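# Set the enclosure upright in the marked bay, turning slowly

## Task

Get the enclosure standing on its base inside the marked bay, and keep it from rotating quickly at any point while doing so.

## Robot and tools

Robots. There are three identical i2rt Big YAM arms: arm1, arm2 and arm3. Each has six joints, a five-fingered right hand and a camera on its wrist (arm1_cam_wrist, arm2_cam_wrist, arm3_cam_wrist). Two more cameras, cam_high and cam_low, are fixed in the room. Each foot (base_link) points along its own +x. Foot poses, in metres and wxyz quaternions: arm1 at x=-0.979 y=+0.323 z=+0.341, quat (+1.000, +0.002, +0.002, +0.026); arm2 at x=-0.963 y=-0.322 z=+0.331, quat (+1.000, -0.001, +0.000, -0.017); arm3 at x=+0.877 y=+0.003 z=+0.617, quat (+0.010, +0.000, +0.006, -1.000). So arm1 and arm2 sit on the -x side facing +x, and arm3 sits opposite, facing -x. A hand can reach roughly 1.07 m from its joint 1 axis.

Frames. Every pose is given in a single scene frame. Its origin is on the floor, +z points up, and units are metres. The hand point lies 0.045 m in front of the palm. In its own axes, +z runs along the straightened fingers, +y points out of the palm, and +x runs across the palm away from the thumb. The fingers extend about 0.06 to 0.07 m past the point. A bracket on the little-finger side of the wrist sticks out and can strike things.

move. Its keys are arm1, arm2, arm3 and cameras, and each arm gets its own object. An arm you omit receives no new command, but it may still be pushing toward its previous target. Inside an arm's object:
- joints: a map from joint name to an absolute target. Arm joints are in radians: joint1_rad -2.879 to 2.879 (turns about the foot, positive is counter-clockwise seen from above); joint2_rad 0 to 3.141 (shoulder, 0 points the upper arm backward); joint3_rad 0 to 3.019 (elbow, 0 is folded); joint4_rad -1.692 to 1.57 (hand pitch, positive raises the fingers); joint5_rad -1.57 to 1.57 (sideways swing, positive goes to the arm's right); joint6_rad -2.094 to 2.094 (roll, positive is clockwise seen from behind). Hand keys use a unitless scale from -1 to 1: hand_little, hand_ring, hand_middle, hand_index and hand_thumb_bend (+1 straight, -1 curled), and hand_thumb_turn (+1 beside the palm, -1 opposite the fingers). Two keys are settings rather than motions: hand_force_limit (-1 to 1, about 0 to 10 N at the fingertip, 15 N for the thumb) and hand_speed (-0.96 to 1; -0.94 or slower gives a gentle grip).
- target: seven numbers [x, y, z, qw, qx, qy, qz]. This is an absolute hand pose in the scene frame, in metres, and the hand moves toward it in a straight line from its current hand_target. If target is present, joints may carry only hand keys.
- speed: top speed of that path, 0.002 to 0.5 m/s (default 0.25). Rotation is capped at twice this value in rad/s. It is only allowed together with target.
- min_time_s: 0.1 to 8 s, the shortest duration for that arm's joint motions.
All motions start together. Every hand path ends at the same moment, paced by the slowest one, and no path lasts more than 10 s. No action lasts more than 15 s. Hands lag their paths, can overshoot speed, and often stop a centimetre or more away from the target. cameras takes names from the list, ["all"] or []. A move with no action returns the full state and all images.

Other tools. wait takes seconds (0 to 10) and an optional cameras list. zoom_image takes camera and region [x0, y0, x1, y1] in pixels, with a window no larger than 504 by 504; it works only on a camera present in the latest images. show_instructions displays the reference pages. finished_scene takes scene, the number of the current scene, and cannot be undone. Call it only when the enclosure stands in the bay with nothing holding it.

Reading results. The line "move" gives each arm that moved either done or its worst status. joint_status and hand_status report per-joint outcomes: off_target (stopped short and possibly still pushing), time_out (the arm holds nearby targets and keeps pushing; on_its_own lists them), not_followed, "joint command not followed" or "pose unreachable" (a safety check blocked the command, often to avoid a collision between arms). limit_stop_at_motor_heat means a heat stop. hand_stopped_by lists six words in the order little, ring, middle, index, thumb_bend, thumb_turn: moving, target, force, stalled or fault. The <motor>_load_n values are fingertip forces in N, positive when the finger is pushed open; a lost grip shows as loads near 0. Joint velocities are in rad/s, with "within noise" meaning still. Joint torques include the arm's own weight. Arms marked "as last shown" were not commanded. MOTOR HOT appears at 85 °C, and an OVER-TEMPERATURE FAULT drops the arm for 30 s or more.

Gripping. A finger motor starts only when its target changes by 0.002 or more. It stops at the target or when its load reaches hand_force_limit, then locks. To squeeze harder, raise the limit and send a target more closed than the current reading. To let go, send a target more open than the reading. The thumb turned fully in front of the palm can wrap, together with the fingers, around objects about 0.035 to 0.065 m thick.

Avoid: clamping one robot's hand onto another's fingers, and pressing or crashing arms together, because a hard press ends the scene. Don't knock anything off the work area or onto the floor, and don't let the enclosure fall or spin quickly. Avoid hard strikes on fixed objects, heavy finger loads, and arms left stretched out or pushing for a long time, which causes overheating. A refused call cancels the move, wait and finished_scene calls that come after it in the same reply. Loose objects can occasionally be nudged by outside disturbances.

Each tool is called after ">>>" by a JSON object that holds its "fn" and its "kwargs".

Reference images:

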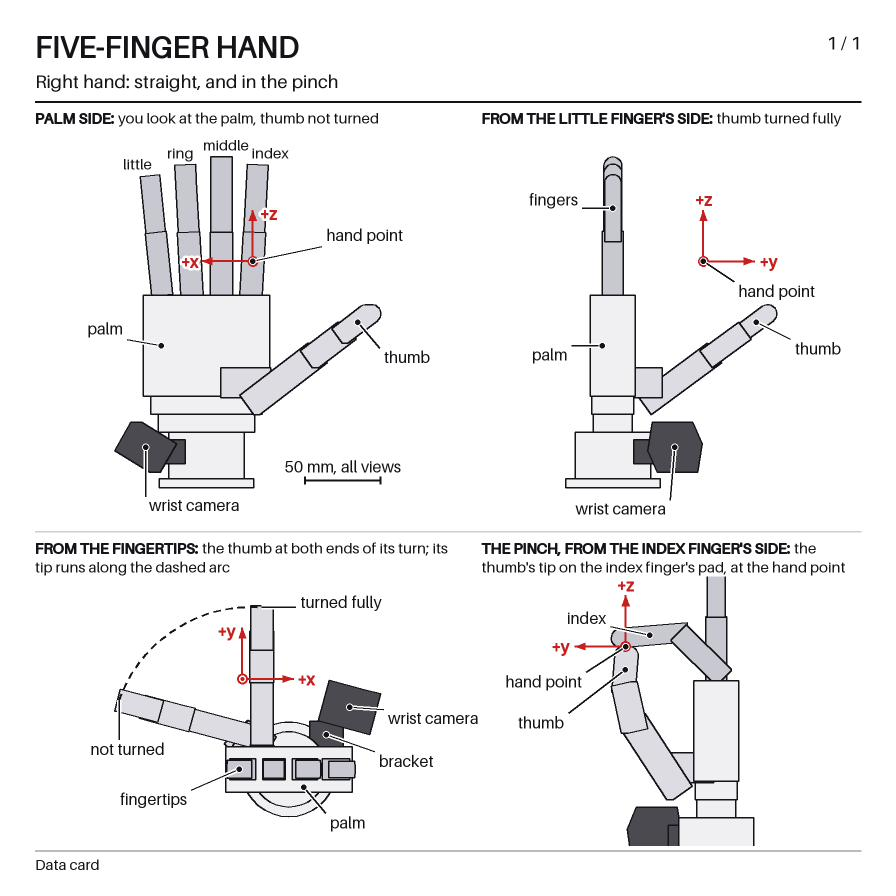

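## Session

>>> {"fn": "move", "kwargs": {}}

Scene clock: 0.00 s.
Joint torques (N m): no reading
Motor temperatures (°C): arm1=[28 33 31 36 25 27] | arm2=[31 32 30 31 28 27] | arm3=[25 25 27 29 25 27]
Heat: arm1: hottest joint4_rad 36 °C; arm2: hottest joint2_rad 32 °C; arm3: hottest joint4_rad 29 °C.
Joint velocities: within noise
arm1.joint_positions: joint1_rad=-0.180 joint2_rad=+0.591 joint3_rad=+1.386 joint4_rad=-1.448 joint5_rad=+0.114 joint6_rad=-1.209 hand_little=+1.000 hand_ring=+1.000 hand_middle=+1.000 hand_index=+1.000 hand_thumb_turn=+1.000 hand_thumb_bend=+1.000 hand_force_limit=+0.000 hand_speed=-0.800
arm1.joint_status: not commanded
arm1.hand_stopped_by: target,target,target,target,target,target
arm1.little_load_n: 0.0
arm1.ring_load_n: 0.0
arm1.middle_load_n: 0.0
arm1.index_load_n: 0.0
arm1.thumb_bend_load_n: 0.0
arm1.thumb_turn_load_n: 0.0
arm1.hand: x=-0.7969 y=+0.2293 z=+0.8117 quat_wxyz=(-0.002, +0.863, -0.243, +0.443) (m; scene frame)
arm1.hand_target: x=-0.7983 y=+0.2294 z=+0.8199 quat_wxyz=(-0.004, +0.858, -0.242, +0.452) (m; scene frame)
arm1.hand_status: not commanded
arm2.joint_positions: joint1_rad=+0.181 joint2_rad=+0.638 joint3_rad=+1.328 joint4_rad=-1.273 joint5_rad=+0.014 joint6_rad=-1.308 hand_little=+1.000 hand_ring=+1.000 hand_middle=+1.000 hand_index=+1.000 hand_thumb_turn=+1.000 hand_thumb_bend=+1.000 hand_force_limit=+0.000 hand_speed=-0.800
arm2.joint_status: not commanded
arm2.hand_stopped_by: target,target,target,target,target,target
arm2.little_load_n: 0.0
arm2.ring_load_n: 0.0
arm2.middle_load_n: 0.0
arm2.index_load_n: 0.0
arm2.thumb_bend_load_n: 0.0
arm2.thumb_turn_load_n: 0.0
arm2.hand: x=-0.7063 y=-0.3369 z=+0.7997 quat_wxyz=(-0.090, +0.879, -0.054, +0.465) (m; scene frame)
arm2.hand_target: x=-0.7067 y=-0.3370 z=+0.8103 quat_wxyz=(-0.092, +0.873, -0.054, +0.476) (m; scene frame)
arm2.hand_status: not commanded
arm3.joint_positions: joint1_rad=+0.101 joint2_rad=+0.624 joint3_rad=+1.316 joint4_rad=-1.361 joint5_rad=+0.003 joint6_rad=-1.383 hand_little=+1.000 hand_ring=+1.000 hand_middle=+1.000 hand_index=+1.000 hand_thumb_turn=+1.000 hand_thumb_bend=+1.000 hand_force_limit=+0.000 hand_speed=-0.800
arm3.joint_status: not commanded
arm3.hand_stopped_by: target,target,target,target,target,target
arm3.little_load_n: 0.0
arm3.ring_load_n: 0.0
arm3.middle_load_n: 0.0
arm3.index_load_n: 0.0
arm3.thumb_bend_load_n: -0.5
arm3.thumb_turn_load_n: 0.0
arm3.hand: x=+0.6394 y=+0.0236 z=+1.0691 quat_wxyz=(+0.431, -0.028, -0.900, +0.060) (m; scene frame)
arm3.hand_target: x=+0.6402 y=+0.0236 z=+1.0778 quat_wxyz=(+0.440, -0.028, -0.895, +0.062) (m; scene frame)
arm3.hand_status: not commanded
pictures: arm1_cam_wrist, arm2_cam_wrist, arm3_cam_wrist, cam_high, cam_low

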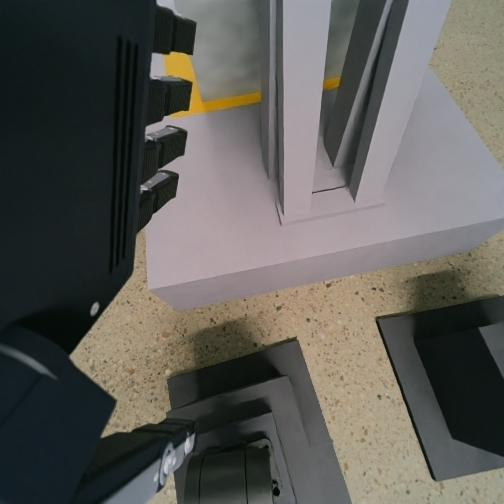

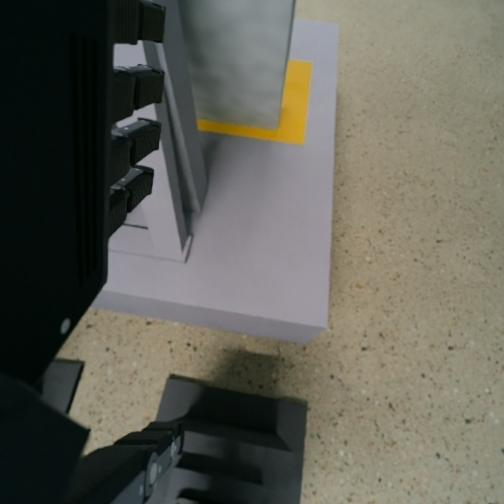

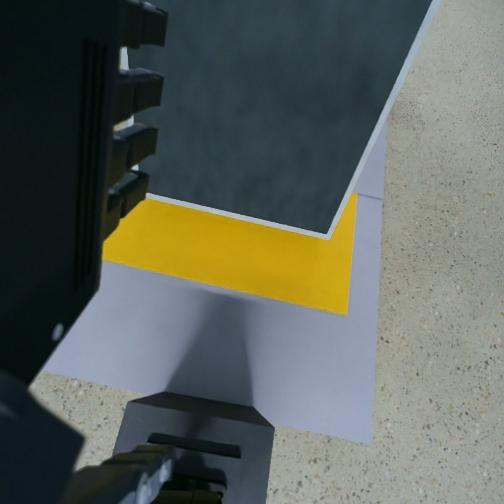

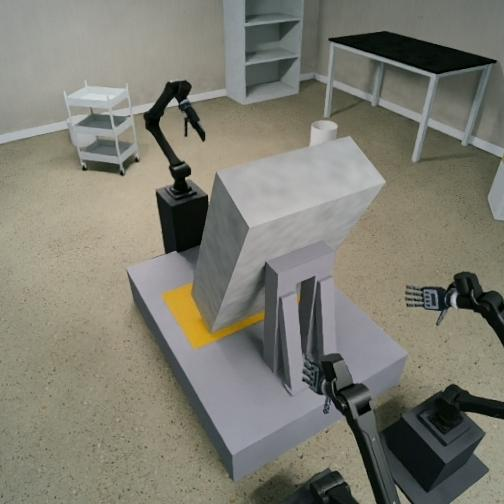

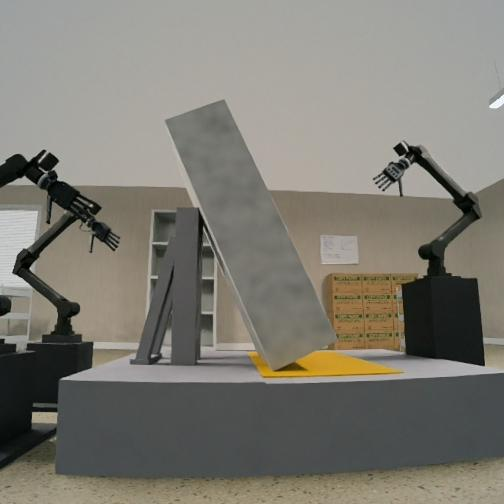

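>>> {"fn": "zoom_image", "kwargs": {"camera": "cam_high", "region": [110, 110, 430, 430]}}

>>> {"fn": "zoom_image", "kwargs": {"camera": "cam_low", "region": [100, 80, 440, 420]}}

Scaled by 1.575 from the camera's 504x504 image, which has a finer 720x720 frame.

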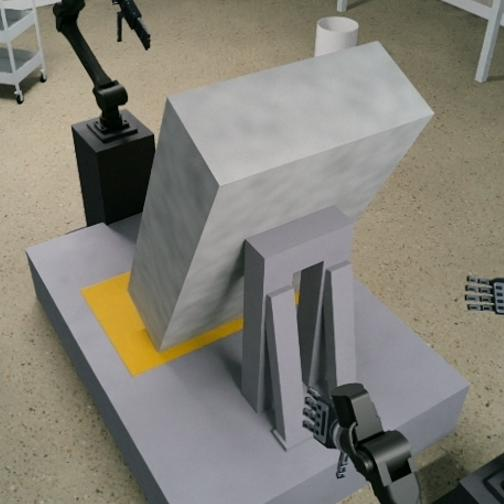

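Scaled by 1.482 from the camera's 504x504 image, which has a finer 720x720 frame.

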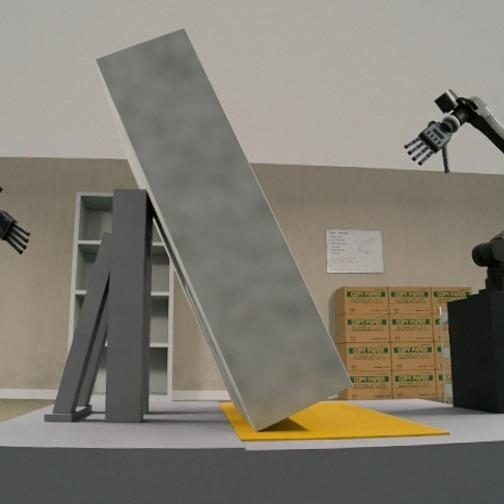

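>>> {"fn": "move", "kwargs": {"arm1": {"target": [-0.45, 0.28, 0.76, 0.3265, -0.6273, 0.6273, -0.3265], "speed": 0.25, "joints": {"hand_little": -1, "hand_ring": -1, "hand_middle": -1, "hand_index": -1, "hand_thumb_turn": -1, "hand_speed": -0.2}}, "arm2": {"target": [-0.45, -0.17, 0.76, 0.3265, -0.6273, 0.6273, -0.3265], "speed": 0.25, "joints": {"hand_little": -1, "hand_ring": -1, "hand_middle": -1, "hand_index": -1, "hand_thumb_turn": -1, "hand_speed": -0.2}}, "arm3": {"target": [0.4, -0.02, 0.9, 0.183, -0.683, -0.683, 0.183], "speed": 0.25, "joints": {"hand_little": -1, "hand_ring": -1, "hand_middle": -1, "hand_index": -1, "hand_thumb_turn": -1, "hand_speed": -0.2}}, "cameras": ["all"]}}

Scene clock: 314.20 s.
Joint torques (N m): arm1=[-2.43 -8.23 15.72 2.37 -0.11 0.18] | arm2=[2.73 -7.3 12.49 1.8 0.26 0.15] | arm3=[-0.38 -7.77 14.83 1.94 -0.1 0.2]
Motor temperatures (°C): arm1=[27 33 42 34 25 26] | arm2=[31 31 40 30 27 26] | arm3=[25 25 38 28 24 27]
Heat: arm1: hottest joint3_rad 42 °C; arm2: hottest joint3_rad 40 °C; arm3: hottest joint3_rad 38 °C.
move: arm1 off_target; arm2 off_target; arm3 off_target
Joint velocities: within noise
arm1.joint_positions: joint1_rad=-0.220 joint2_rad=+1.265 joint3_rad=+1.526 joint4_rad=-0.923 joint5_rad=-0.140 joint6_rad=-0.113 hand_little=-1.000 hand_ring=-1.000 hand_middle=-1.000 hand_index=-1.000 hand_thumb_turn=-1.000 hand_thumb_bend=+1.000 hand_force_limit=+0.000 hand_speed=-0.200
arm1.joint_status: all done
arm1.hand_stopped_by: target,target,target,target,target,target
arm1.little_load_n: 0.0
arm1.ring_load_n: 0.0
arm1.middle_load_n: 0.0
arm1.index_load_n: 0.0
arm1.thumb_bend_load_n: 0.0
arm1.thumb_turn_load_n: 0.0
arm1.hand: x=-0.4656 y=+0.2850 z=+0.7383 quat_wxyz=(-0.314, +0.638, -0.631, +0.310) (m; scene frame)
arm1.hand_target: x=-0.4513 y=+0.2802 z=+0.7597 quat_wxyz=(-0.327, +0.627, -0.627, +0.327) (m; scene frame)
arm1.hand_status: off_target (0.027 m and 2.7 deg from the pose sent, 0.354 m and 65.9 deg at the start)
arm2.joint_positions: joint1_rad=+0.320 joint2_rad=+1.280 joint3_rad=+1.565 joint4_rad=-0.964 joint5_rad=+0.241 joint6_rad=+0.169 hand_little=-1.000 hand_ring=-1.000 hand_middle=-1.000 hand_index=-1.000 hand_thumb_turn=-1.000 hand_thumb_bend=+1.000 hand_force_limit=+0.000 hand_speed=-0.200
arm2.joint_status: all done
arm2.hand_stopped_by: target,target,target,target,target,target
arm2.little_load_n: 0.0
arm2.ring_load_n: 0.0
arm2.middle_load_n: 0.0
arm2.index_load_n: 0.0
arm2.thumb_bend_load_n: 0.0
arm2.thumb_turn_load_n: 0.0
arm2.hand: x=-0.4586 y=-0.1806 z=+0.7376 quat_wxyz=(-0.305, +0.635, -0.634, +0.319) (m; scene frame)
arm2.hand_target: x=-0.4511 y=-0.1703 z=+0.7598 quat_wxyz=(-0.327, +0.627, -0.627, +0.326) (m; scene frame)
arm2.hand_status: off_target (0.026 m and 2.8 deg from the pose sent, 0.308 m and 79.9 deg at the start)
arm3.joint_positions: joint1_rad=-0.043 joint2_rad=+1.352 joint3_rad=+1.408 joint4_rad=-1.139 joint5_rad=-0.025 joint6_rad=-0.037 hand_little=-1.000 hand_ring=-1.000 hand_middle=-1.000 hand_index=-1.000 hand_thumb_turn=-1.000 hand_thumb_bend=+1.000 hand_force_limit=+0.000 hand_speed=-0.200
arm3.joint_status: all done
arm3.hand_stopped_by: target,target,target,target,target,target
arm3.little_load_n: 0.0
arm3.ring_load_n: 0.0
arm3.middle_load_n: 0.0
arm3.index_load_n: 0.0
arm3.thumb_bend_load_n: 0.0
arm3.thumb_turn_load_n: 0.0
arm3.hand: x=+0.4180 y=-0.0225 z=+0.8878 quat_wxyz=(+0.171, -0.678, -0.694, +0.170) (m; scene frame)
arm3.hand_target: x=+0.4008 y=-0.0199 z=+0.8999 quat_wxyz=(+0.183, -0.683, -0.683, +0.183) (m; scene frame)
arm3.hand_status: off_target (0.022 m and 2.4 deg from the pose sent, 0.296 m and 87.3 deg at the start)
pictures: arm1_cam_wrist, arm2_cam_wrist, arm3_cam_wrist, cam_high, cam_low
camera_calibration:
arm1_cam_wrist: T_world_to_cam=[[-0.535301, -0.281239, -0.796465, 0.425281], [-0.549669, 0.831949, 0.0756617, -0.546318], [0.64134, 0.478294, -0.599932, 0.725646], [0, 0, 0, 1]] pos_world=[-0.538027, 0.227042, 0.815395]
arm2_cam_wrist: T_world_to_cam=[[-0.598076, -0.292346, -0.746217, 0.221997], [-0.548721, 0.828003, 0.1154, -0.184279], [0.584133, 0.478482, -0.655625, 0.949673], [0, 0, 0, 1]] pos_world=[-0.523081, -0.236918, 0.809553]
arm3_cam_wrist: T_world_to_cam=[[0.84618, 0.306884, -0.435662, 0.040803], [0.462773, -0.828546, 0.315203, -0.489192], [-0.264235, -0.468331, -0.843117, 0.966312], [0, 0, 0, 1]] pos_world=[0.447192, 0.0347143, 0.986685]

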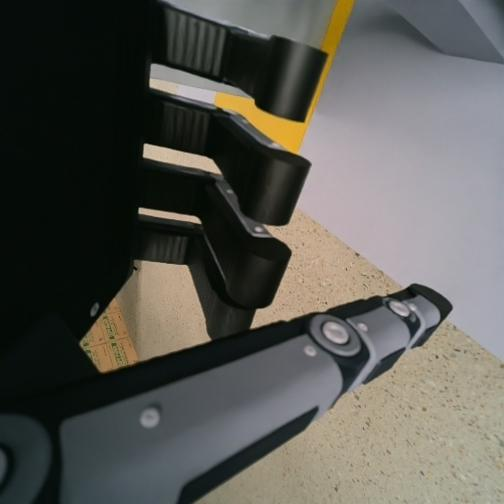

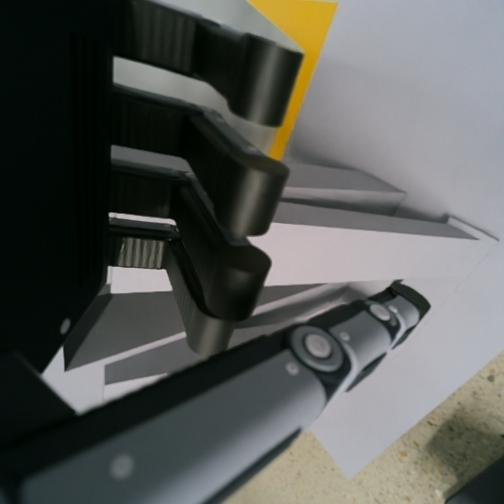

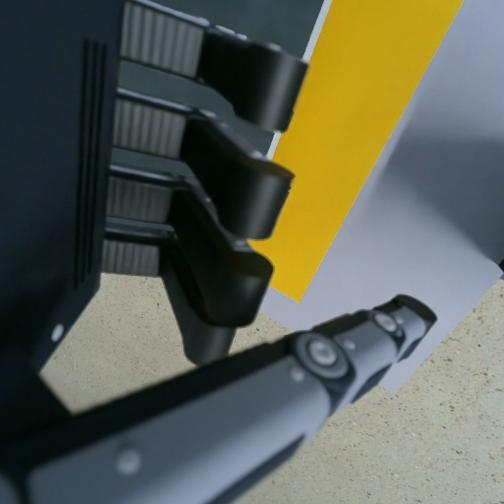

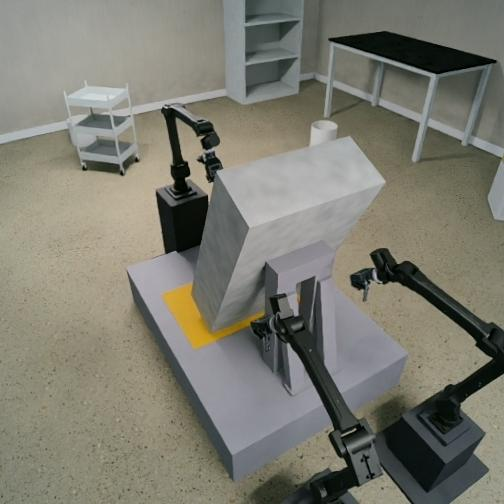

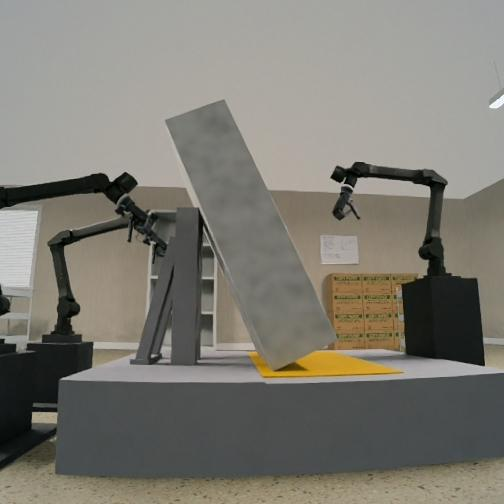

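>>> {"fn": "zoom_image", "kwargs": {"camera": "cam_high", "region": [180, 210, 420, 420]}}

>>> {"fn": "zoom_image", "kwargs": {"camera": "cam_low", "region": [100, 150, 300, 400]}}

Scaled by 2.100 from the camera's 504x504 image, which has a finer 720x720 frame.

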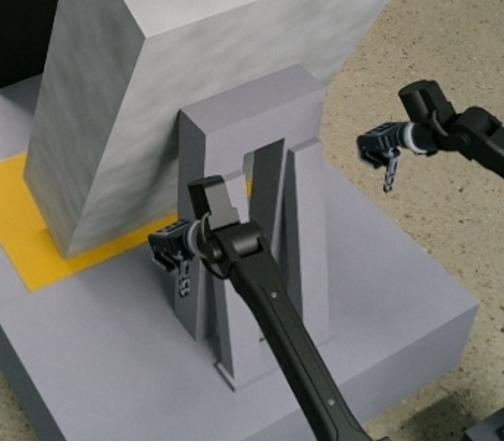

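Scaled by 2.016 from the camera's 504x504 image, which has a finer 720x720 frame.

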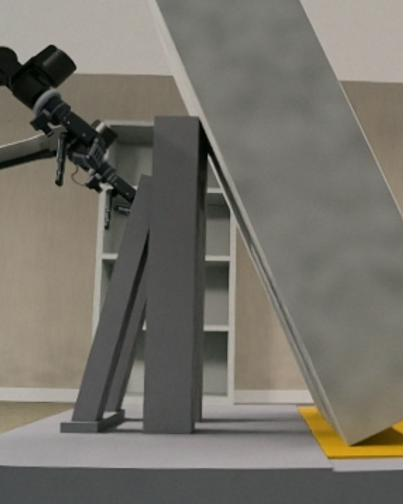

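>>> {"fn": "move", "kwargs": {"arm1": {"target": [-0.31, 0.24, 0.755, 0.3265, -0.6273, 0.6273, -0.3265], "speed": 0.12}, "arm2": {"target": [-0.42, -0.235, 0.755, 0.3265, -0.6273, 0.6273, -0.3265], "speed": 0.12}, "arm3": {"target": [0.2, -0.088, 0.95, 0.183, -0.683, -0.683, 0.183], "speed": 0.15}, "cameras": []}}

>>> {"fn": "move", "kwargs": {"arm1": {"target": [-0.28, 0.24, 0.755, 0.3265, -0.6273, 0.6273, -0.3265], "speed": 0.1}, "arm2": {"target": [-0.28, -0.235, 0.755, 0.3265, -0.6273, 0.6273, -0.3265], "speed": 0.1}, "cameras": ["all"]}}

Scene clock: 430.17 s.
Joint torques (N m): arm1=[-1.9 -13.27 15.51 1.09 -0.26 -0.04] | arm2=[0.5 -7.59 12.6 2.03 -0.07 0] | arm3=[0.62 -14.45 14.12 0.58 0.04 0.22]
Motor temperatures (°C): arm1=[27 34 56 33 25 26] | arm2=[30 32 51 30 27 26] | arm3=[25 26 49 27 24 27]
Heat: arm1: hottest joint3_rad 56 °C; arm2: hottest joint3_rad 51 °C; arm3: hottest joint3_rad 49 °C.
move: arm1 off_target; arm2 off_target; arm3 off_target
Joint velocities: within noise
arm1.joint_positions: joint1_rad=-0.245 joint2_rad=+1.645 joint3_rad=+1.940 joint4_rad=-0.922 joint5_rad=-0.160 joint6_rad=-0.113 hand_little=-1.000 hand_ring=-1.000 hand_middle=-1.000 hand_index=-1.000 hand_thumb_turn=-1.000 hand_thumb_bend=+1.000 hand_force_limit=+0.000 hand_speed=-0.200
arm1.joint_status: not commanded
arm1.hand_stopped_by: target,target,target,target,target,target
arm1.little_load_n: 0.0
arm1.ring_load_n: 0.0
arm1.middle_load_n: 0.0
arm1.index_load_n: 0.5
arm1.thumb_bend_load_n: 0.0
arm1.thumb_turn_load_n: 0.0
arm1.hand: x=-0.3212 y=+0.2472 z=+0.7479 quat_wxyz=(-0.325, +0.628, -0.629, +0.321) (m; scene frame)
arm1.hand_target: x=-0.3106 y=+0.2402 z=+0.7547 quat_wxyz=(-0.327, +0.627, -0.627, +0.327) (m; scene frame)
arm1.hand_status: off_target (0.015 m and 0.7 deg from the pose sent, 0.163 m and 2.7 deg at the start)
arm2.joint_positions: joint1_rad=+0.179 joint2_rad=+1.309 joint3_rad=+1.577 joint4_rad=-0.931 joint5_rad=+0.111 joint6_rad=+0.085 hand_little=-1.000 hand_ring=-1.000 hand_middle=-1.000 hand_index=-1.000 hand_thumb_turn=-1.000 hand_thumb_bend=+1.000 hand_force_limit=+0.000 hand_speed=-0.200
arm2.joint_status: not commanded
arm2.hand_stopped_by: target,target,target,target,target,target
arm2.little_load_n: 0.0
arm2.ring_load_n: 0.0
arm2.middle_load_n: 0.0
arm2.index_load_n: 0.0
arm2.thumb_bend_load_n: 0.0
arm2.thumb_turn_load_n: 0.0
arm2.hand: x=-0.4340 y=-0.2301 z=+0.7339 quat_wxyz=(-0.312, +0.637, -0.633, +0.311) (m; scene frame)
arm2.hand_target: x=-0.4211 y=-0.2352 z=+0.7549 quat_wxyz=(-0.327, +0.627, -0.627, +0.327) (m; scene frame)
arm2.hand_status: off_target (0.026 m and 2.7 deg from the pose sent, 0.069 m and 2.8 deg at the start)
arm3.joint_positions: joint1_rad=+0.059 joint2_rad=+1.979 joint3_rad=+2.386 joint4_rad=-1.443 joint5_rad=+0.031 joint6_rad=+0.065 hand_little=-1.000 hand_ring=-1.000 hand_middle=-1.000 hand_index=-1.000 hand_thumb_turn=-1.000 hand_thumb_bend=+1.000 hand_force_limit=+0.000 hand_speed=-0.200
arm3.joint_status: not commanded
arm3.hand_stopped_by: target,target,target,target,target,target
arm3.little_load_n: 0.0
arm3.ring_load_n: 0.0
arm3.middle_load_n: 0.0
arm3.index_load_n: 0.0
arm3.thumb_bend_load_n: 0.0
arm3.thumb_turn_load_n: 0.0
arm3.hand: x=+0.2087 y=-0.0823 z=+0.9572 quat_wxyz=(+0.188, -0.679, -0.685, +0.186) (m; scene frame)
arm3.hand_target: x=+0.2005 y=-0.0880 z=+0.9499 quat_wxyz=(+0.184, -0.683, -0.683, +0.184) (m; scene frame)
arm3.hand_status: off_target (0.013 m and 0.9 deg from the pose sent, 0.236 m and 2.4 deg at the start)
pictures: none
No camera images: "cameras" was empty.

Scene clock: 432.53 s.
Joint torques (N m): arm1=[-2.02 -13.74 15.61 1.51 -0.03 0.03] | arm2=[0.32 -14.1 12.42 1.05 -0.09 0] | arm3=[0.5 -14.21 14.11 0.75 0.04 0.22]
Motor temperatures (°C): arm1=[27 34 56 33 25 26] | arm2=[30 32 51 30 27 26] | arm3=[25 26 49 27 24 27]
Heat: arm1: hottest joint3_rad 56 °C; arm2: hottest joint3_rad 51 °C; arm3: hottest joint3_rad 49 °C.
move: arm1 off_target; arm2 off_target
Joint velocities: within noise
arm1.joint_positions: joint1_rad=-0.245 joint2_rad=+1.732 joint3_rad=+2.062 joint4_rad=-0.952 joint5_rad=-0.157 joint6_rad=-0.113 hand_little=-1.000 hand_ring=-1.000 hand_middle=-1.000 hand_index=-1.000 hand_thumb_turn=-1.000 hand_thumb_bend=+1.000 hand_force_limit=+0.000 hand_speed=-0.200
arm1.joint_status: not commanded
arm1.hand_stopped_by: target,target,target,target,target,target
arm1.little_load_n: 0.0
arm1.ring_load_n: 0.0
arm1.middle_load_n: 0.0
arm1.index_load_n: 0.0
arm1.thumb_bend_load_n: 0.0
arm1.thumb_turn_load_n: 0.0
arm1.hand: x=-0.2926 y=+0.2410 z=+0.7515 quat_wxyz=(-0.325, +0.627, -0.629, +0.324) (m; scene frame)
arm1.hand_target: x=-0.2806 y=+0.2402 z=+0.7546 quat_wxyz=(-0.327, +0.627, -0.627, +0.327) (m; scene frame)
arm1.hand_status: off_target (0.013 m and 0.4 deg from the pose sent, 0.042 m and 0.7 deg at the start)
arm2.joint_positions: joint1_rad=+0.148 joint2_rad=+1.692 joint3_rad=+2.009 joint4_rad=-0.953 joint5_rad=+0.084 joint6_rad=+0.066 hand_little=-1.000 hand_ring=-1.000 hand_middle=-1.000 hand_index=-1.000 hand_thumb_turn=-1.000 hand_thumb_bend=+1.000 hand_force_limit=+0.000 hand_speed=-0.200
arm2.joint_status: not commanded
arm2.hand_stopped_by: target,target,target,target,target,target
arm2.little_load_n: 0.0
arm2.ring_load_n: 0.0
arm2.middle_load_n: 0.5
arm2.index_load_n: 0.0
arm2.thumb_bend_load_n: 0.0
arm2.thumb_turn_load_n: 0.0
arm2.hand: x=-0.2878 y=-0.2259 z=+0.7405 quat_wxyz=(-0.321, +0.633, -0.629, +0.317) (m; scene frame)
arm2.hand_target: x=-0.2807 y=-0.2350 z=+0.7548 quat_wxyz=(-0.327, +0.627, -0.627, +0.327) (m; scene frame)
arm2.hand_status: off_target (0.019 m and 1.4 deg from the pose sent, 0.156 m and 2.7 deg at the start)
arm3: as last shown
arm3.joint_positions: joint1_rad=+0.059 joint2_rad=+1.980 joint3_rad=+2.386 joint4_rad=-1.443 joint5_rad=+0.031 joint6_rad=+0.065 hand_little=-1.000 hand_ring=-1.000 hand_middle=-1.000 hand_index=-1.000 hand_thumb_turn=-1.000 hand_thumb_bend=+1.000 hand_force_limit=+0.000 hand_speed=-0.200
arm3.hand: x=+0.2085 y=-0.0824 z=+0.9565 quat_wxyz=(+0.188, -0.679, -0.685, +0.186) (m; scene frame)
arm3.hand_target: x=+0.2004 y=-0.0880 z=+0.9498 quat_wxyz=(+0.184, -0.683, -0.683, +0.184) (m; scene frame)
pictures: arm1_cam_wrist, arm2_cam_wrist, arm3_cam_wrist, cam_high, cam_low
camera_calibration:
arm1_cam_wrist: T_world_to_cam=[[-0.50601, -0.272485, -0.818356, 0.538878], [-0.541616, 0.838785, 0.0556075, -0.399816], [0.671272, 0.471373, -0.572015, 0.633082], [0, 0, 0, 1]] pos_world=[-0.368839, 0.183778, 0.82536]
arm2_cam_wrist: T_world_to_cam=[[-0.577025, -0.285628, -0.765153, 0.33459], [-0.563078, 0.817736, 0.119377, -0.0626855], [0.591596, 0.499724, -0.632685, 0.863461], [0, 0, 0, 1]] pos_world=[-0.353049, -0.284663, 0.809795]
arm3_cam_wrist: T_world_to_cam=[[0.828305, 0.294889, -0.476395, 0.307999], [0.466668, -0.833657, 0.295358, -0.445729], [-0.310052, -0.466965, -0.828137, 0.936119], [0, 0, 0, 1]] pos_world=[0.243136, -0.0252754, 1.05361]

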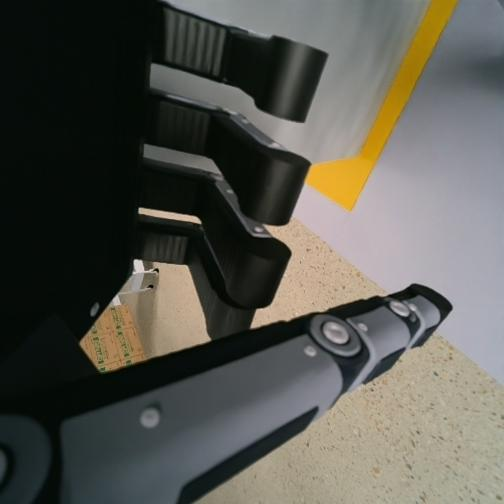

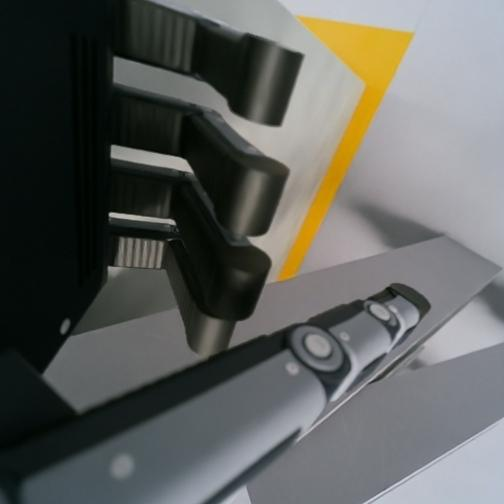

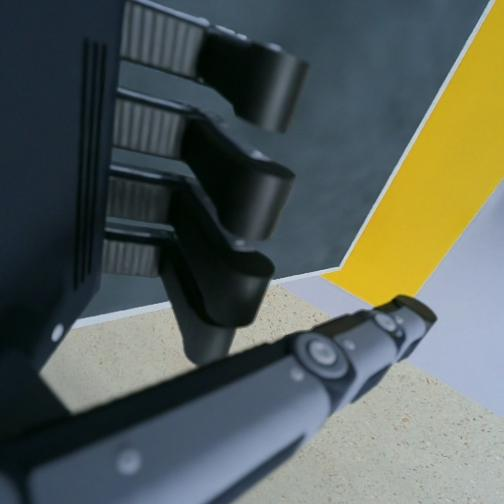

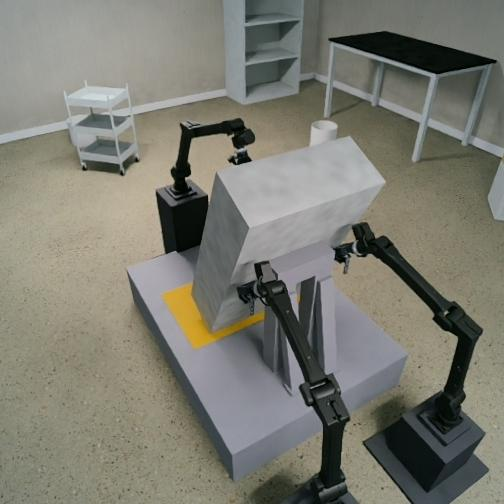

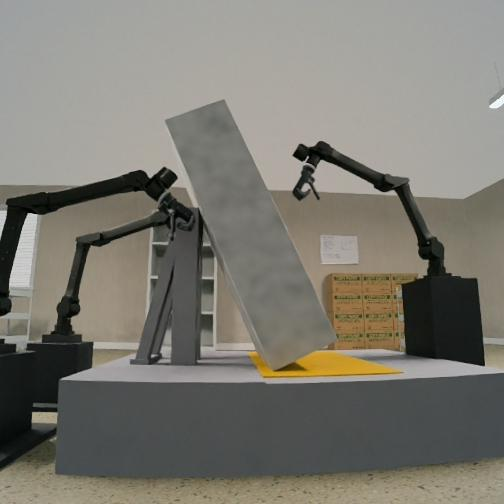

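>>> {"fn": "move", "kwargs": {"arm1": {"target": [-0.25, 0.235, 0.76, 0.3265, -0.6273, 0.6273, -0.3265], "speed": 0.05}, "arm2": {"target": [-0.25, -0.24, 0.76, 0.3265, -0.6273, 0.6273, -0.3265], "speed": 0.05}, "cameras": ["cam_high", "cam_low"]}}

>>> {"fn": "zoom_image", "kwargs": {"camera": "cam_high", "region": [180, 200, 400, 400]}}

>>> {"fn": "zoom_image", "kwargs": {"camera": "cam_low", "region": [120, 80, 350, 380]}}

Scene clock: 445.67 s.
Joint torques (N m): arm1=[-0.85 -14.33 15.02 1.39 0.01 0.04] | arm2=[0.32 -15.27 12.27 1.03 -0.09 0] | arm3=[0.67 -14.56 14.13 0.73 0.06 0.21]
Motor temperatures (°C): arm1=[27 34 56 33 25 26] | arm2=[30 33 51 30 27 26] | arm3=[25 26 46 27 24 27]
Heat: arm1: hottest joint3_rad 56 °C; arm2: hottest joint3_rad 51 °C; arm3: hottest joint3_rad 46 °C.
move: arm1 off_target; arm2 off_target
Joint velocities: within noise
arm1.joint_positions: joint1_rad=-0.245 joint2_rad=+1.843 joint3_rad=+2.243 joint4_rad=-1.018 joint5_rad=-0.155 joint6_rad=-0.113 hand_little=-1.000 hand_ring=-1.000 hand_middle=-1.000 hand_index=-1.000 hand_thumb_turn=-1.000 hand_thumb_bend=+1.000 hand_force_limit=+0.000 hand_speed=-0.200
arm1.joint_status: not commanded
arm1.hand_stopped_by: target,target,target,target,target,target
arm1.little_load_n: 0.0
arm1.ring_load_n: 0.0
arm1.middle_load_n: 0.0
arm1.index_load_n: 0.5
arm1.thumb_bend_load_n: 0.0
arm1.thumb_turn_load_n: 0.0
arm1.hand: x=-0.2623 y=+0.2348 z=+0.7601 quat_wxyz=(-0.326, +0.627, -0.629, +0.325) (m; scene frame)
arm1.hand_target: x=-0.2506 y=+0.2352 z=+0.7594 quat_wxyz=(-0.327, +0.627, -0.627, +0.327) (m; scene frame)
arm1.hand_status: off_target (0.012 m and 0.2 deg from the pose sent, 0.044 m and 0.4 deg at the start)
arm2.joint_positions: joint1_rad=+0.134 joint2_rad=+1.792 joint3_rad=+2.165 joint4_rad=-1.006 joint5_rad=+0.073 joint6_rad=+0.058 hand_little=-1.000 hand_ring=-1.000 hand_middle=-1.000 hand_index=-1.000 hand_thumb_turn=-1.000 hand_thumb_bend=+1.000 hand_force_limit=+0.000 hand_speed=-0.200
arm2.joint_status: not commanded
arm2.hand_stopped_by: target,target,target,target,target,target
arm2.little_load_n: 0.0
arm2.ring_load_n: 0.0
arm2.middle_load_n: 0.0
arm2.index_load_n: -0.5
arm2.thumb_bend_load_n: 0.0
arm2.thumb_turn_load_n: 0.0
arm2.hand: x=-0.2577 y=-0.2306 z=+0.7485 quat_wxyz=(-0.322, +0.632, -0.629, +0.318) (m; scene frame)
arm2.hand_target: x=-0.2506 y=-0.2402 z=+0.7599 quat_wxyz=(-0.327, +0.627, -0.627, +0.327) (m; scene frame)
arm2.hand_status: off_target (0.017 m and 1.2 deg from the pose sent, 0.045 m and 1.4 deg at the start)
arm3: as last shown
arm3.thumb_bend_load_n: -0.5
pictures: cam_high, cam_low

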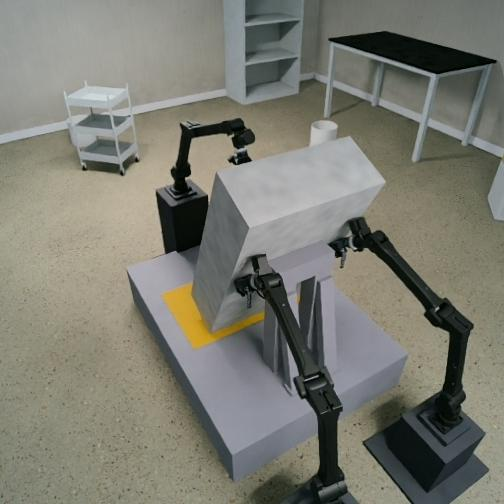

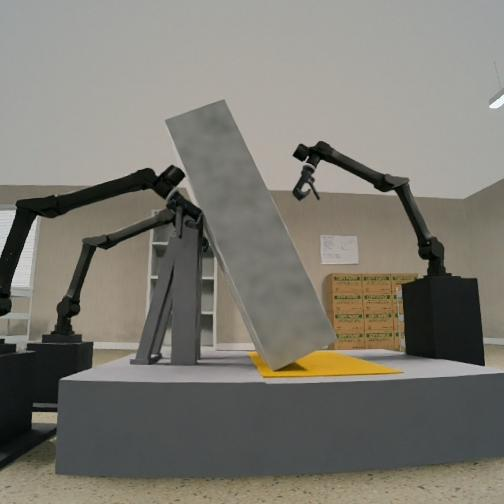

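Scaled by 2.291 from the camera's 504x504 image, which has a finer 720x720 frame.

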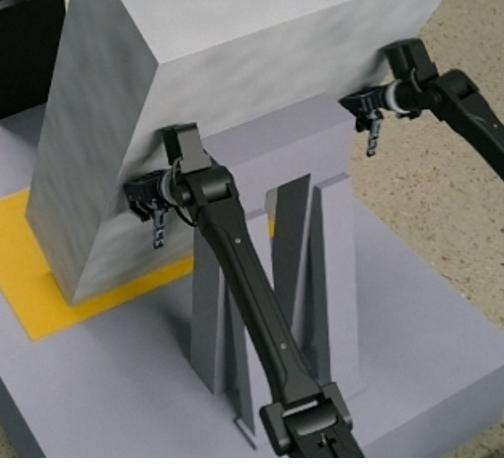

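Scaled by 1.680 from the camera's 504x504 image, which has a finer 720x720 frame.

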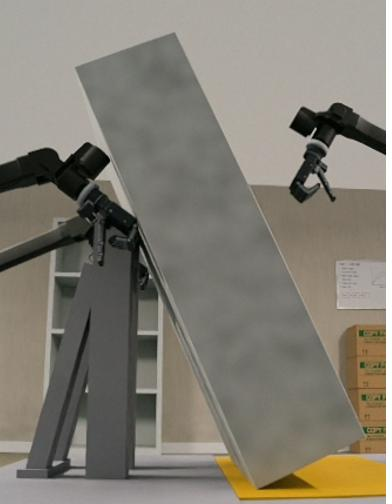

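>>> {"fn": "move", "kwargs": {"arm1": {"target": [-0.22, 0.235, 0.765, 0.3098, -0.6356, 0.6356, -0.3098], "speed": 0.03}, "arm2": {"target": [-0.22, -0.245, 0.775, 0.3098, -0.6356, 0.6356, -0.3098], "speed": 0.03}, "cameras": ["cam_high", "cam_low"]}}

>>> {"fn": "zoom_image", "kwargs": {"camera": "cam_low", "region": [120, 80, 350, 380]}}

Scene clock: 468.93 s.
Joint torques (N m): arm1=[-1.14 -14.62 14.89 1.98 0 0] | arm2=[-0.26 -15.03 13.7 2.89 -0.09 0] | arm3=[0.62 -14.51 14.15 0.64 0.06 0.2]
Motor temperatures (°C): arm1=[27 36 58 33 25 26] | arm2=[30 35 51 30 27 26] | arm3=[25 27 44 27 24 27]
Heat: arm1: hottest joint3_rad 58 °C; arm2: hottest joint3_rad 51 °C; arm3: hottest joint3_rad 44 °C.
move: arm1 off_target; arm2 off_target
Joint velocities: within noise
arm1.joint_positions: joint1_rad=-0.238 joint2_rad=+2.073 joint3_rad=+2.687 joint4_rad=-1.291 joint5_rad=-0.140 joint6_rad=-0.112 hand_little=-1.000 hand_ring=-1.000 hand_middle=-1.000 hand_index=-1.000 hand_thumb_turn=-1.000 hand_thumb_bend=+1.000 hand_force_limit=+0.000 hand_speed=-0.200
arm1.joint_status: not commanded
arm1.hand_stopped_by: target,target,target,target,target,target
arm1.little_load_n: 0.0
arm1.ring_load_n: 0.5
arm1.middle_load_n: 0.0
arm1.index_load_n: 0.0
arm1.thumb_bend_load_n: 0.0
arm1.thumb_turn_load_n: 0.0
arm1.hand: x=-0.2395 y=+0.2327 z=+0.7741 quat_wxyz=(-0.307, +0.634, -0.640, +0.307) (m; scene frame)
arm1.hand_target: x=-0.2215 y=+0.2353 z=+0.7642 quat_wxyz=(-0.311, +0.635, -0.635, +0.311) (m; scene frame)
arm1.hand_status: off_target (0.022 m and 0.7 deg from the pose sent, 0.043 m and 2.9 deg at the start)
arm2.joint_positions: joint1_rad=+0.128 joint2_rad=+1.993 joint3_rad=+2.566 joint4_rad=-1.305 joint5_rad=+0.060 joint6_rad=+0.053 hand_little=-1.000 hand_ring=-1.000 hand_middle=-1.000 hand_index=-1.000 hand_thumb_turn=-1.000 hand_thumb_bend=+1.000 hand_force_limit=+0.000 hand_speed=-0.200
arm2.joint_status: not commanded
arm2.hand_stopped_by: target,target,target,target,target,target
arm2.little_load_n: 0.0
arm2.ring_load_n: 0.0
arm2.middle_load_n: 0.0
arm2.index_load_n: 0.0
arm2.thumb_bend_load_n: 0.0
arm2.thumb_turn_load_n: 0.0
arm2.hand: x=-0.2459 y=-0.2315 z=+0.7619 quat_wxyz=(-0.290, +0.650, -0.641, +0.287) (m; scene frame)
arm2.hand_target: x=-0.2230 y=-0.2455 z=+0.7744 quat_wxyz=(-0.311, +0.635, -0.635, +0.311) (m; scene frame)
arm2.hand_status: off_target (0.032 m and 3.9 deg from the pose sent, 0.048 m and 1.9 deg at the start)
arm3: as last shown
arm3.thumb_bend_load_n: 0.0
pictures: cam_high, cam_low

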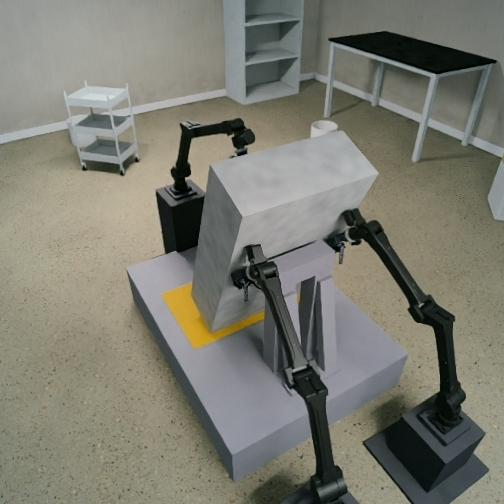

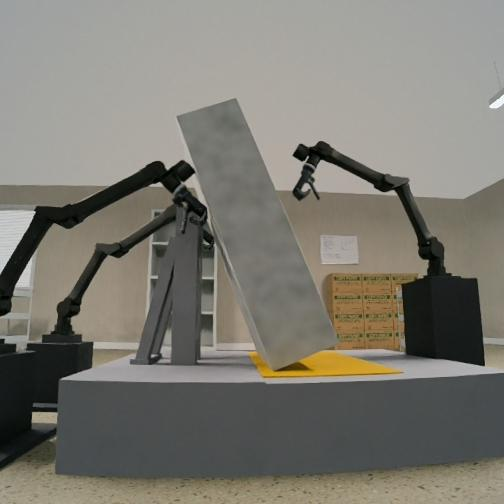

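Scaled by 1.680 from the camera's 504x504 image, which has a finer 720x720 frame.

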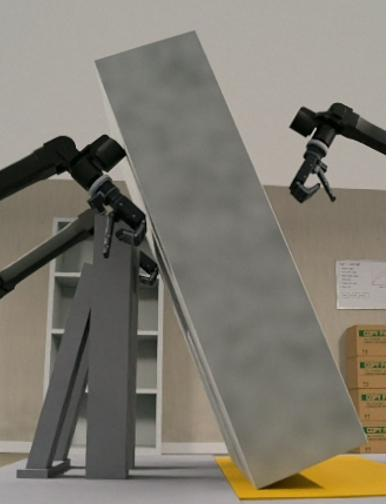

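>>> {"fn": "move", "kwargs": {"arm1": {"target": [-0.265, 0.235, 0.755, 0.3265, -0.6273, 0.6273, -0.3265], "speed": 0.03}, "arm2": {"target": [-0.265, -0.24, 0.76, 0.3265, -0.6273, 0.6273, -0.3265], "speed": 0.03}, "cameras": []}}

>>> {"fn": "move", "kwargs": {"arm1": {"target": [-0.32, 0.245, 0.74, 0.3695, -0.6029, 0.6029, -0.3695], "speed": 0.1}, "arm2": {"target": [-0.32, -0.245, 0.74, 0.3695, -0.6029, 0.6029, -0.3695], "speed": 0.1}, "cameras": []}}

>>> {"fn": "move", "kwargs": {"arm1": {"target": [-0.24, 0.245, 0.57, 0.3695, -0.6029, 0.6029, -0.3695], "speed": 0.15}, "arm2": {"target": [-0.24, -0.25, 0.575, 0.3695, -0.6029, 0.6029, -0.3695], "speed": 0.15}, "cameras": ["cam_high", "cam_low"]}}

Scene clock: 578.50 s.
Joint torques (N m): arm1=[-2.02 -18.2 10.03 2.17 -0.19 0.02] | arm2=[0.73 -17.73 8.43 2.06 0.15 0.06] | arm3=[0.62 -14.33 14.09 0.7 0.06 0.23]
Motor temperatures (°C): arm1=[27 37 56 33 25 26] | arm2=[30 36 49 30 27 26] | arm3=[25 29 45 27 24 27]
Heat: arm1: hottest joint3_rad 56 °C; arm2: hottest joint3_rad 49 °C; arm3: hottest joint3_rad 45 °C.
move: arm1 done; arm2 off_target
Joint velocities: within noise
arm1.joint_positions: joint1_rad=-0.245 joint2_rad=+1.837 joint3_rad=+2.209 joint4_rad=-1.006 joint5_rad=-0.155 joint6_rad=-0.112 hand_little=-1.000 hand_ring=-1.000 hand_middle=-1.000 hand_index=-1.000 hand_thumb_turn=-1.000 hand_thumb_bend=+1.000 hand_force_limit=+0.000 hand_speed=-0.200
arm1.joint_status: not commanded
arm1.hand_stopped_by: target,target,target,target,target,target
arm1.little_load_n: 0.0
arm1.ring_load_n: 0.0
arm1.middle_load_n: 0.0
arm1.index_load_n: 0.0
arm1.thumb_bend_load_n: 0.0
arm1.thumb_turn_load_n: 0.0
arm1.hand: x=-0.2640 y=+0.2350 z=+0.7491 quat_wxyz=(-0.322, +0.628, -0.632, +0.320) (m; scene frame)
arm1.hand_target: x=-0.2650 y=+0.2350 z=+0.7549 quat_wxyz=(-0.326, +0.627, -0.627, +0.326) (m; scene frame)
arm1.hand_status: done (0.006 m and 1.1 deg from the pose sent, 0.032 m and 3.5 deg at the start)
arm2.joint_positions: joint1_rad=+0.132 joint2_rad=+1.777 joint3_rad=+2.144 joint4_rad=-1.013 joint5_rad=+0.069 joint6_rad=+0.053 hand_little=-1.000 hand_ring=-1.000 hand_middle=-1.000 hand_index=-1.000 hand_thumb_turn=-1.000 hand_thumb_bend=+1.000 hand_force_limit=+0.000 hand_speed=-0.200
arm2.joint_status: not commanded
arm2.hand_stopped_by: target,target,target,target,target,target
arm2.little_load_n: 0.0
arm2.ring_load_n: 0.0
arm2.middle_load_n: 0.0
arm2.index_load_n: 0.0
arm2.thumb_bend_load_n: 0.5
arm2.thumb_turn_load_n: 0.0
arm2.hand: x=-0.2648 y=-0.2325 z=+0.7459 quat_wxyz=(-0.318, +0.636, -0.629, +0.314) (m; scene frame)
arm2.hand_target: x=-0.2652 y=-0.2398 z=+0.7599 quat_wxyz=(-0.326, +0.627, -0.627, +0.326) (m; scene frame)
arm2.hand_status: off_target (0.016 m and 2.0 deg from the pose sent, 0.021 m and 6.9 deg at the start)
arm3: as last shown
pictures: none
No camera images: "cameras" was empty.

Scene clock: 580.03 s.
Joint torques (N m): arm1=[-2.49 -15.03 10.45 2.28 -0.17 0.2] | arm2=[1.03 -13.27 8.99 2.24 0.15 0] | arm3=[0.73 -14.62 14.11 0.72 0.04 0.23]
Motor temperatures (°C): arm1=[27 38 56 33 25 26] | arm2=[30 36 49 30 27 26] | arm3=[25 29 45 27 24 27]
Heat: arm1: hottest joint3_rad 56 °C; arm2: hottest joint3_rad 49 °C; arm3: hottest joint3_rad 45 °C.
move: arm1 done; arm2 off_target
Joint velocities: within noise
arm1.joint_positions: joint1_rad=-0.247 joint2_rad=+1.555 joint3_rad=+1.729 joint4_rad=-0.666 joint5_rad=-0.177 joint6_rad=-0.106 hand_little=-1.000 hand_ring=-1.000 hand_middle=-1.000 hand_index=-1.000 hand_thumb_turn=-1.000 hand_thumb_bend=+1.000 hand_force_limit=+0.000 hand_speed=-0.200
arm1.joint_status: not commanded
arm1.hand_stopped_by: target,target,target,target,target,target
arm1.little_load_n: 0.0
arm1.ring_load_n: 0.0
arm1.middle_load_n: 0.0
arm1.index_load_n: 0.0
arm1.thumb_bend_load_n: 0.0
arm1.thumb_turn_load_n: 0.0
arm1.hand: x=-0.3185 y=+0.2493 z=+0.7364 quat_wxyz=(-0.365, +0.610, -0.601, +0.365) (m; scene frame)
arm1.hand_target: x=-0.3200 y=+0.2450 z=+0.7401 quat_wxyz=(-0.369, +0.603, -0.603, +0.370) (m; scene frame)
arm1.hand_status: done (0.006 m and 1.1 deg from the pose sent, 0.058 m and 9.0 deg at the start)
arm2.joint_positions: joint1_rad=+0.132 joint2_rad=+1.496 joint3_rad=+1.672 joint4_rad=-0.677 joint5_rad=+0.078 joint6_rad=+0.050 hand_little=-1.000 hand_ring=-1.000 hand_middle=-1.000 hand_index=-1.000 hand_thumb_turn=-1.000 hand_thumb_bend=+1.000 hand_force_limit=+0.000 hand_speed=-0.200
arm2.joint_status: not commanded
arm2.hand_stopped_by: target,target,target,target,target,target
arm2.little_load_n: 0.0
arm2.ring_load_n: 0.0
arm2.middle_load_n: 0.0
arm2.index_load_n: 0.0
arm2.thumb_bend_load_n: 0.0
arm2.thumb_turn_load_n: 0.0
arm2.hand: x=-0.3210 y=-0.2400 z=+0.7295 quat_wxyz=(-0.363, +0.609, -0.608, +0.358) (m; scene frame)
arm2.hand_target: x=-0.3201 y=-0.2449 z=+0.7399 quat_wxyz=(-0.369, +0.603, -0.603, +0.369) (m; scene frame)
arm2.hand_status: off_target (0.012 m and 1.7 deg from the pose sent, 0.057 m and 9.9 deg at the start)
arm3: as last shown
arm3.index_load_n: 0.5
pictures: none
No camera images: "cameras" was empty.

Scene clock: 582.13 s.
Joint torques (N m): arm1=[-0.79 -14.39 10.99 2.48 -0.07 0.15] | arm2=[0.38 -14.97 9.42 2.22 -0.1 0] | arm3=[0.5 -14.39 14.15 0.64 0.05 0.24]
Motor temperatures (°C): arm1=[27 38 56 33 25 26] | arm2=[30 36 49 30 27 26] | arm3=[25 29 45 27 24 27]
Heat: arm1: hottest joint3_rad 56 °C; arm2: hottest joint3_rad 49 °C; arm3: hottest joint3_rad 45 °C.
move: arm1 off_target; arm2 off_target
Joint velocities: within noise
arm1.joint_positions: joint1_rad=-0.237 joint2_rad=+1.735 joint3_rad=+1.549 joint4_rad=-0.274 joint5_rad=-0.160 joint6_rad=-0.094 hand_little=-1.000 hand_ring=-1.000 hand_middle=-1.000 hand_index=-1.000 hand_thumb_turn=-1.000 hand_thumb_bend=+1.000 hand_force_limit=+0.000 hand_speed=-0.200
arm1.joint_status: not commanded
arm1.hand_stopped_by: target,target,target,target,target,target
arm1.little_load_n: 0.0
arm1.ring_load_n: 0.0
arm1.middle_load_n: 0.0
arm1.index_load_n: 0.0
arm1.thumb_bend_load_n: 0.0
arm1.thumb_turn_load_n: 0.0
arm1.hand: x=-0.2472 y=+0.2407 z=+0.5885 quat_wxyz=(-0.371, +0.602, -0.599, +0.377) (m; scene frame)
arm1.hand_target: x=-0.2408 y=+0.2452 z=+0.5700 quat_wxyz=(-0.369, +0.603, -0.603, +0.369) (m; scene frame)
arm1.hand_status: off_target (0.020 m and 1.0 deg from the pose sent, 0.184 m and 1.1 deg at the start)
arm2.joint_positions: joint1_rad=+0.119 joint2_rad=+1.691 joint3_rad=+1.489 joint4_rad=-0.284 joint5_rad=+0.065 joint6_rad=+0.041 hand_little=-1.000 hand_ring=-1.000 hand_middle=-1.000 hand_index=-1.000 hand_thumb_turn=-1.000 hand_thumb_bend=+1.000 hand_force_limit=+0.000 hand_speed=-0.200
arm2.joint_status: not commanded
arm2.hand_stopped_by: target,target,target,target,target,target
arm2.little_load_n: 0.0
arm2.ring_load_n: 0.0
arm2.middle_load_n: 0.0
arm2.index_load_n: 0.0
arm2.thumb_bend_load_n: 0.0
arm2.thumb_turn_load_n: 0.0
arm2.hand: x=-0.2468 y=-0.2402 z=+0.5743 quat_wxyz=(-0.368, +0.607, -0.604, +0.362) (m; scene frame)
arm2.hand_target: x=-0.2403 y=-0.2501 z=+0.5749 quat_wxyz=(-0.369, +0.603, -0.603, +0.369) (m; scene frame)
arm2.hand_status: off_target (0.012 m and 1.0 deg from the pose sent, 0.175 m and 1.7 deg at the start)
arm3: as last shown
arm3.index_load_n: 0.0
pictures: cam_high, cam_low

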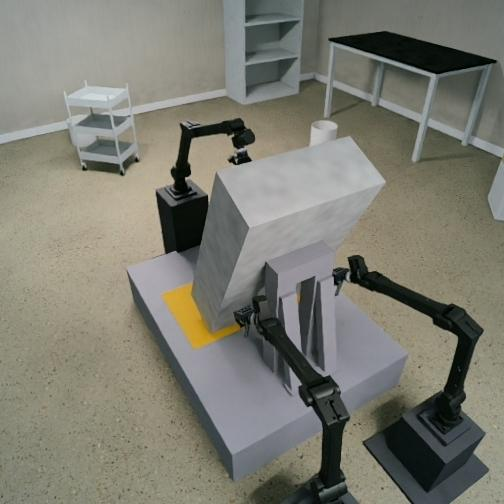

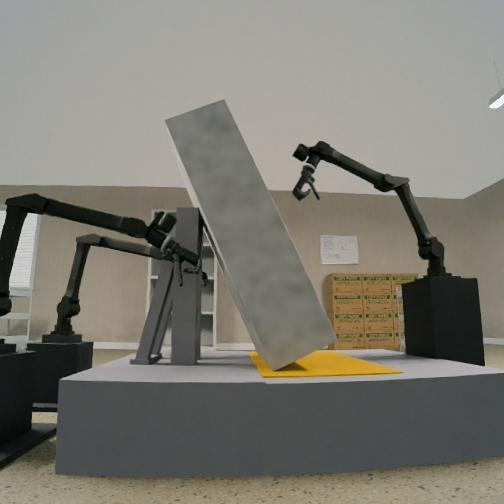

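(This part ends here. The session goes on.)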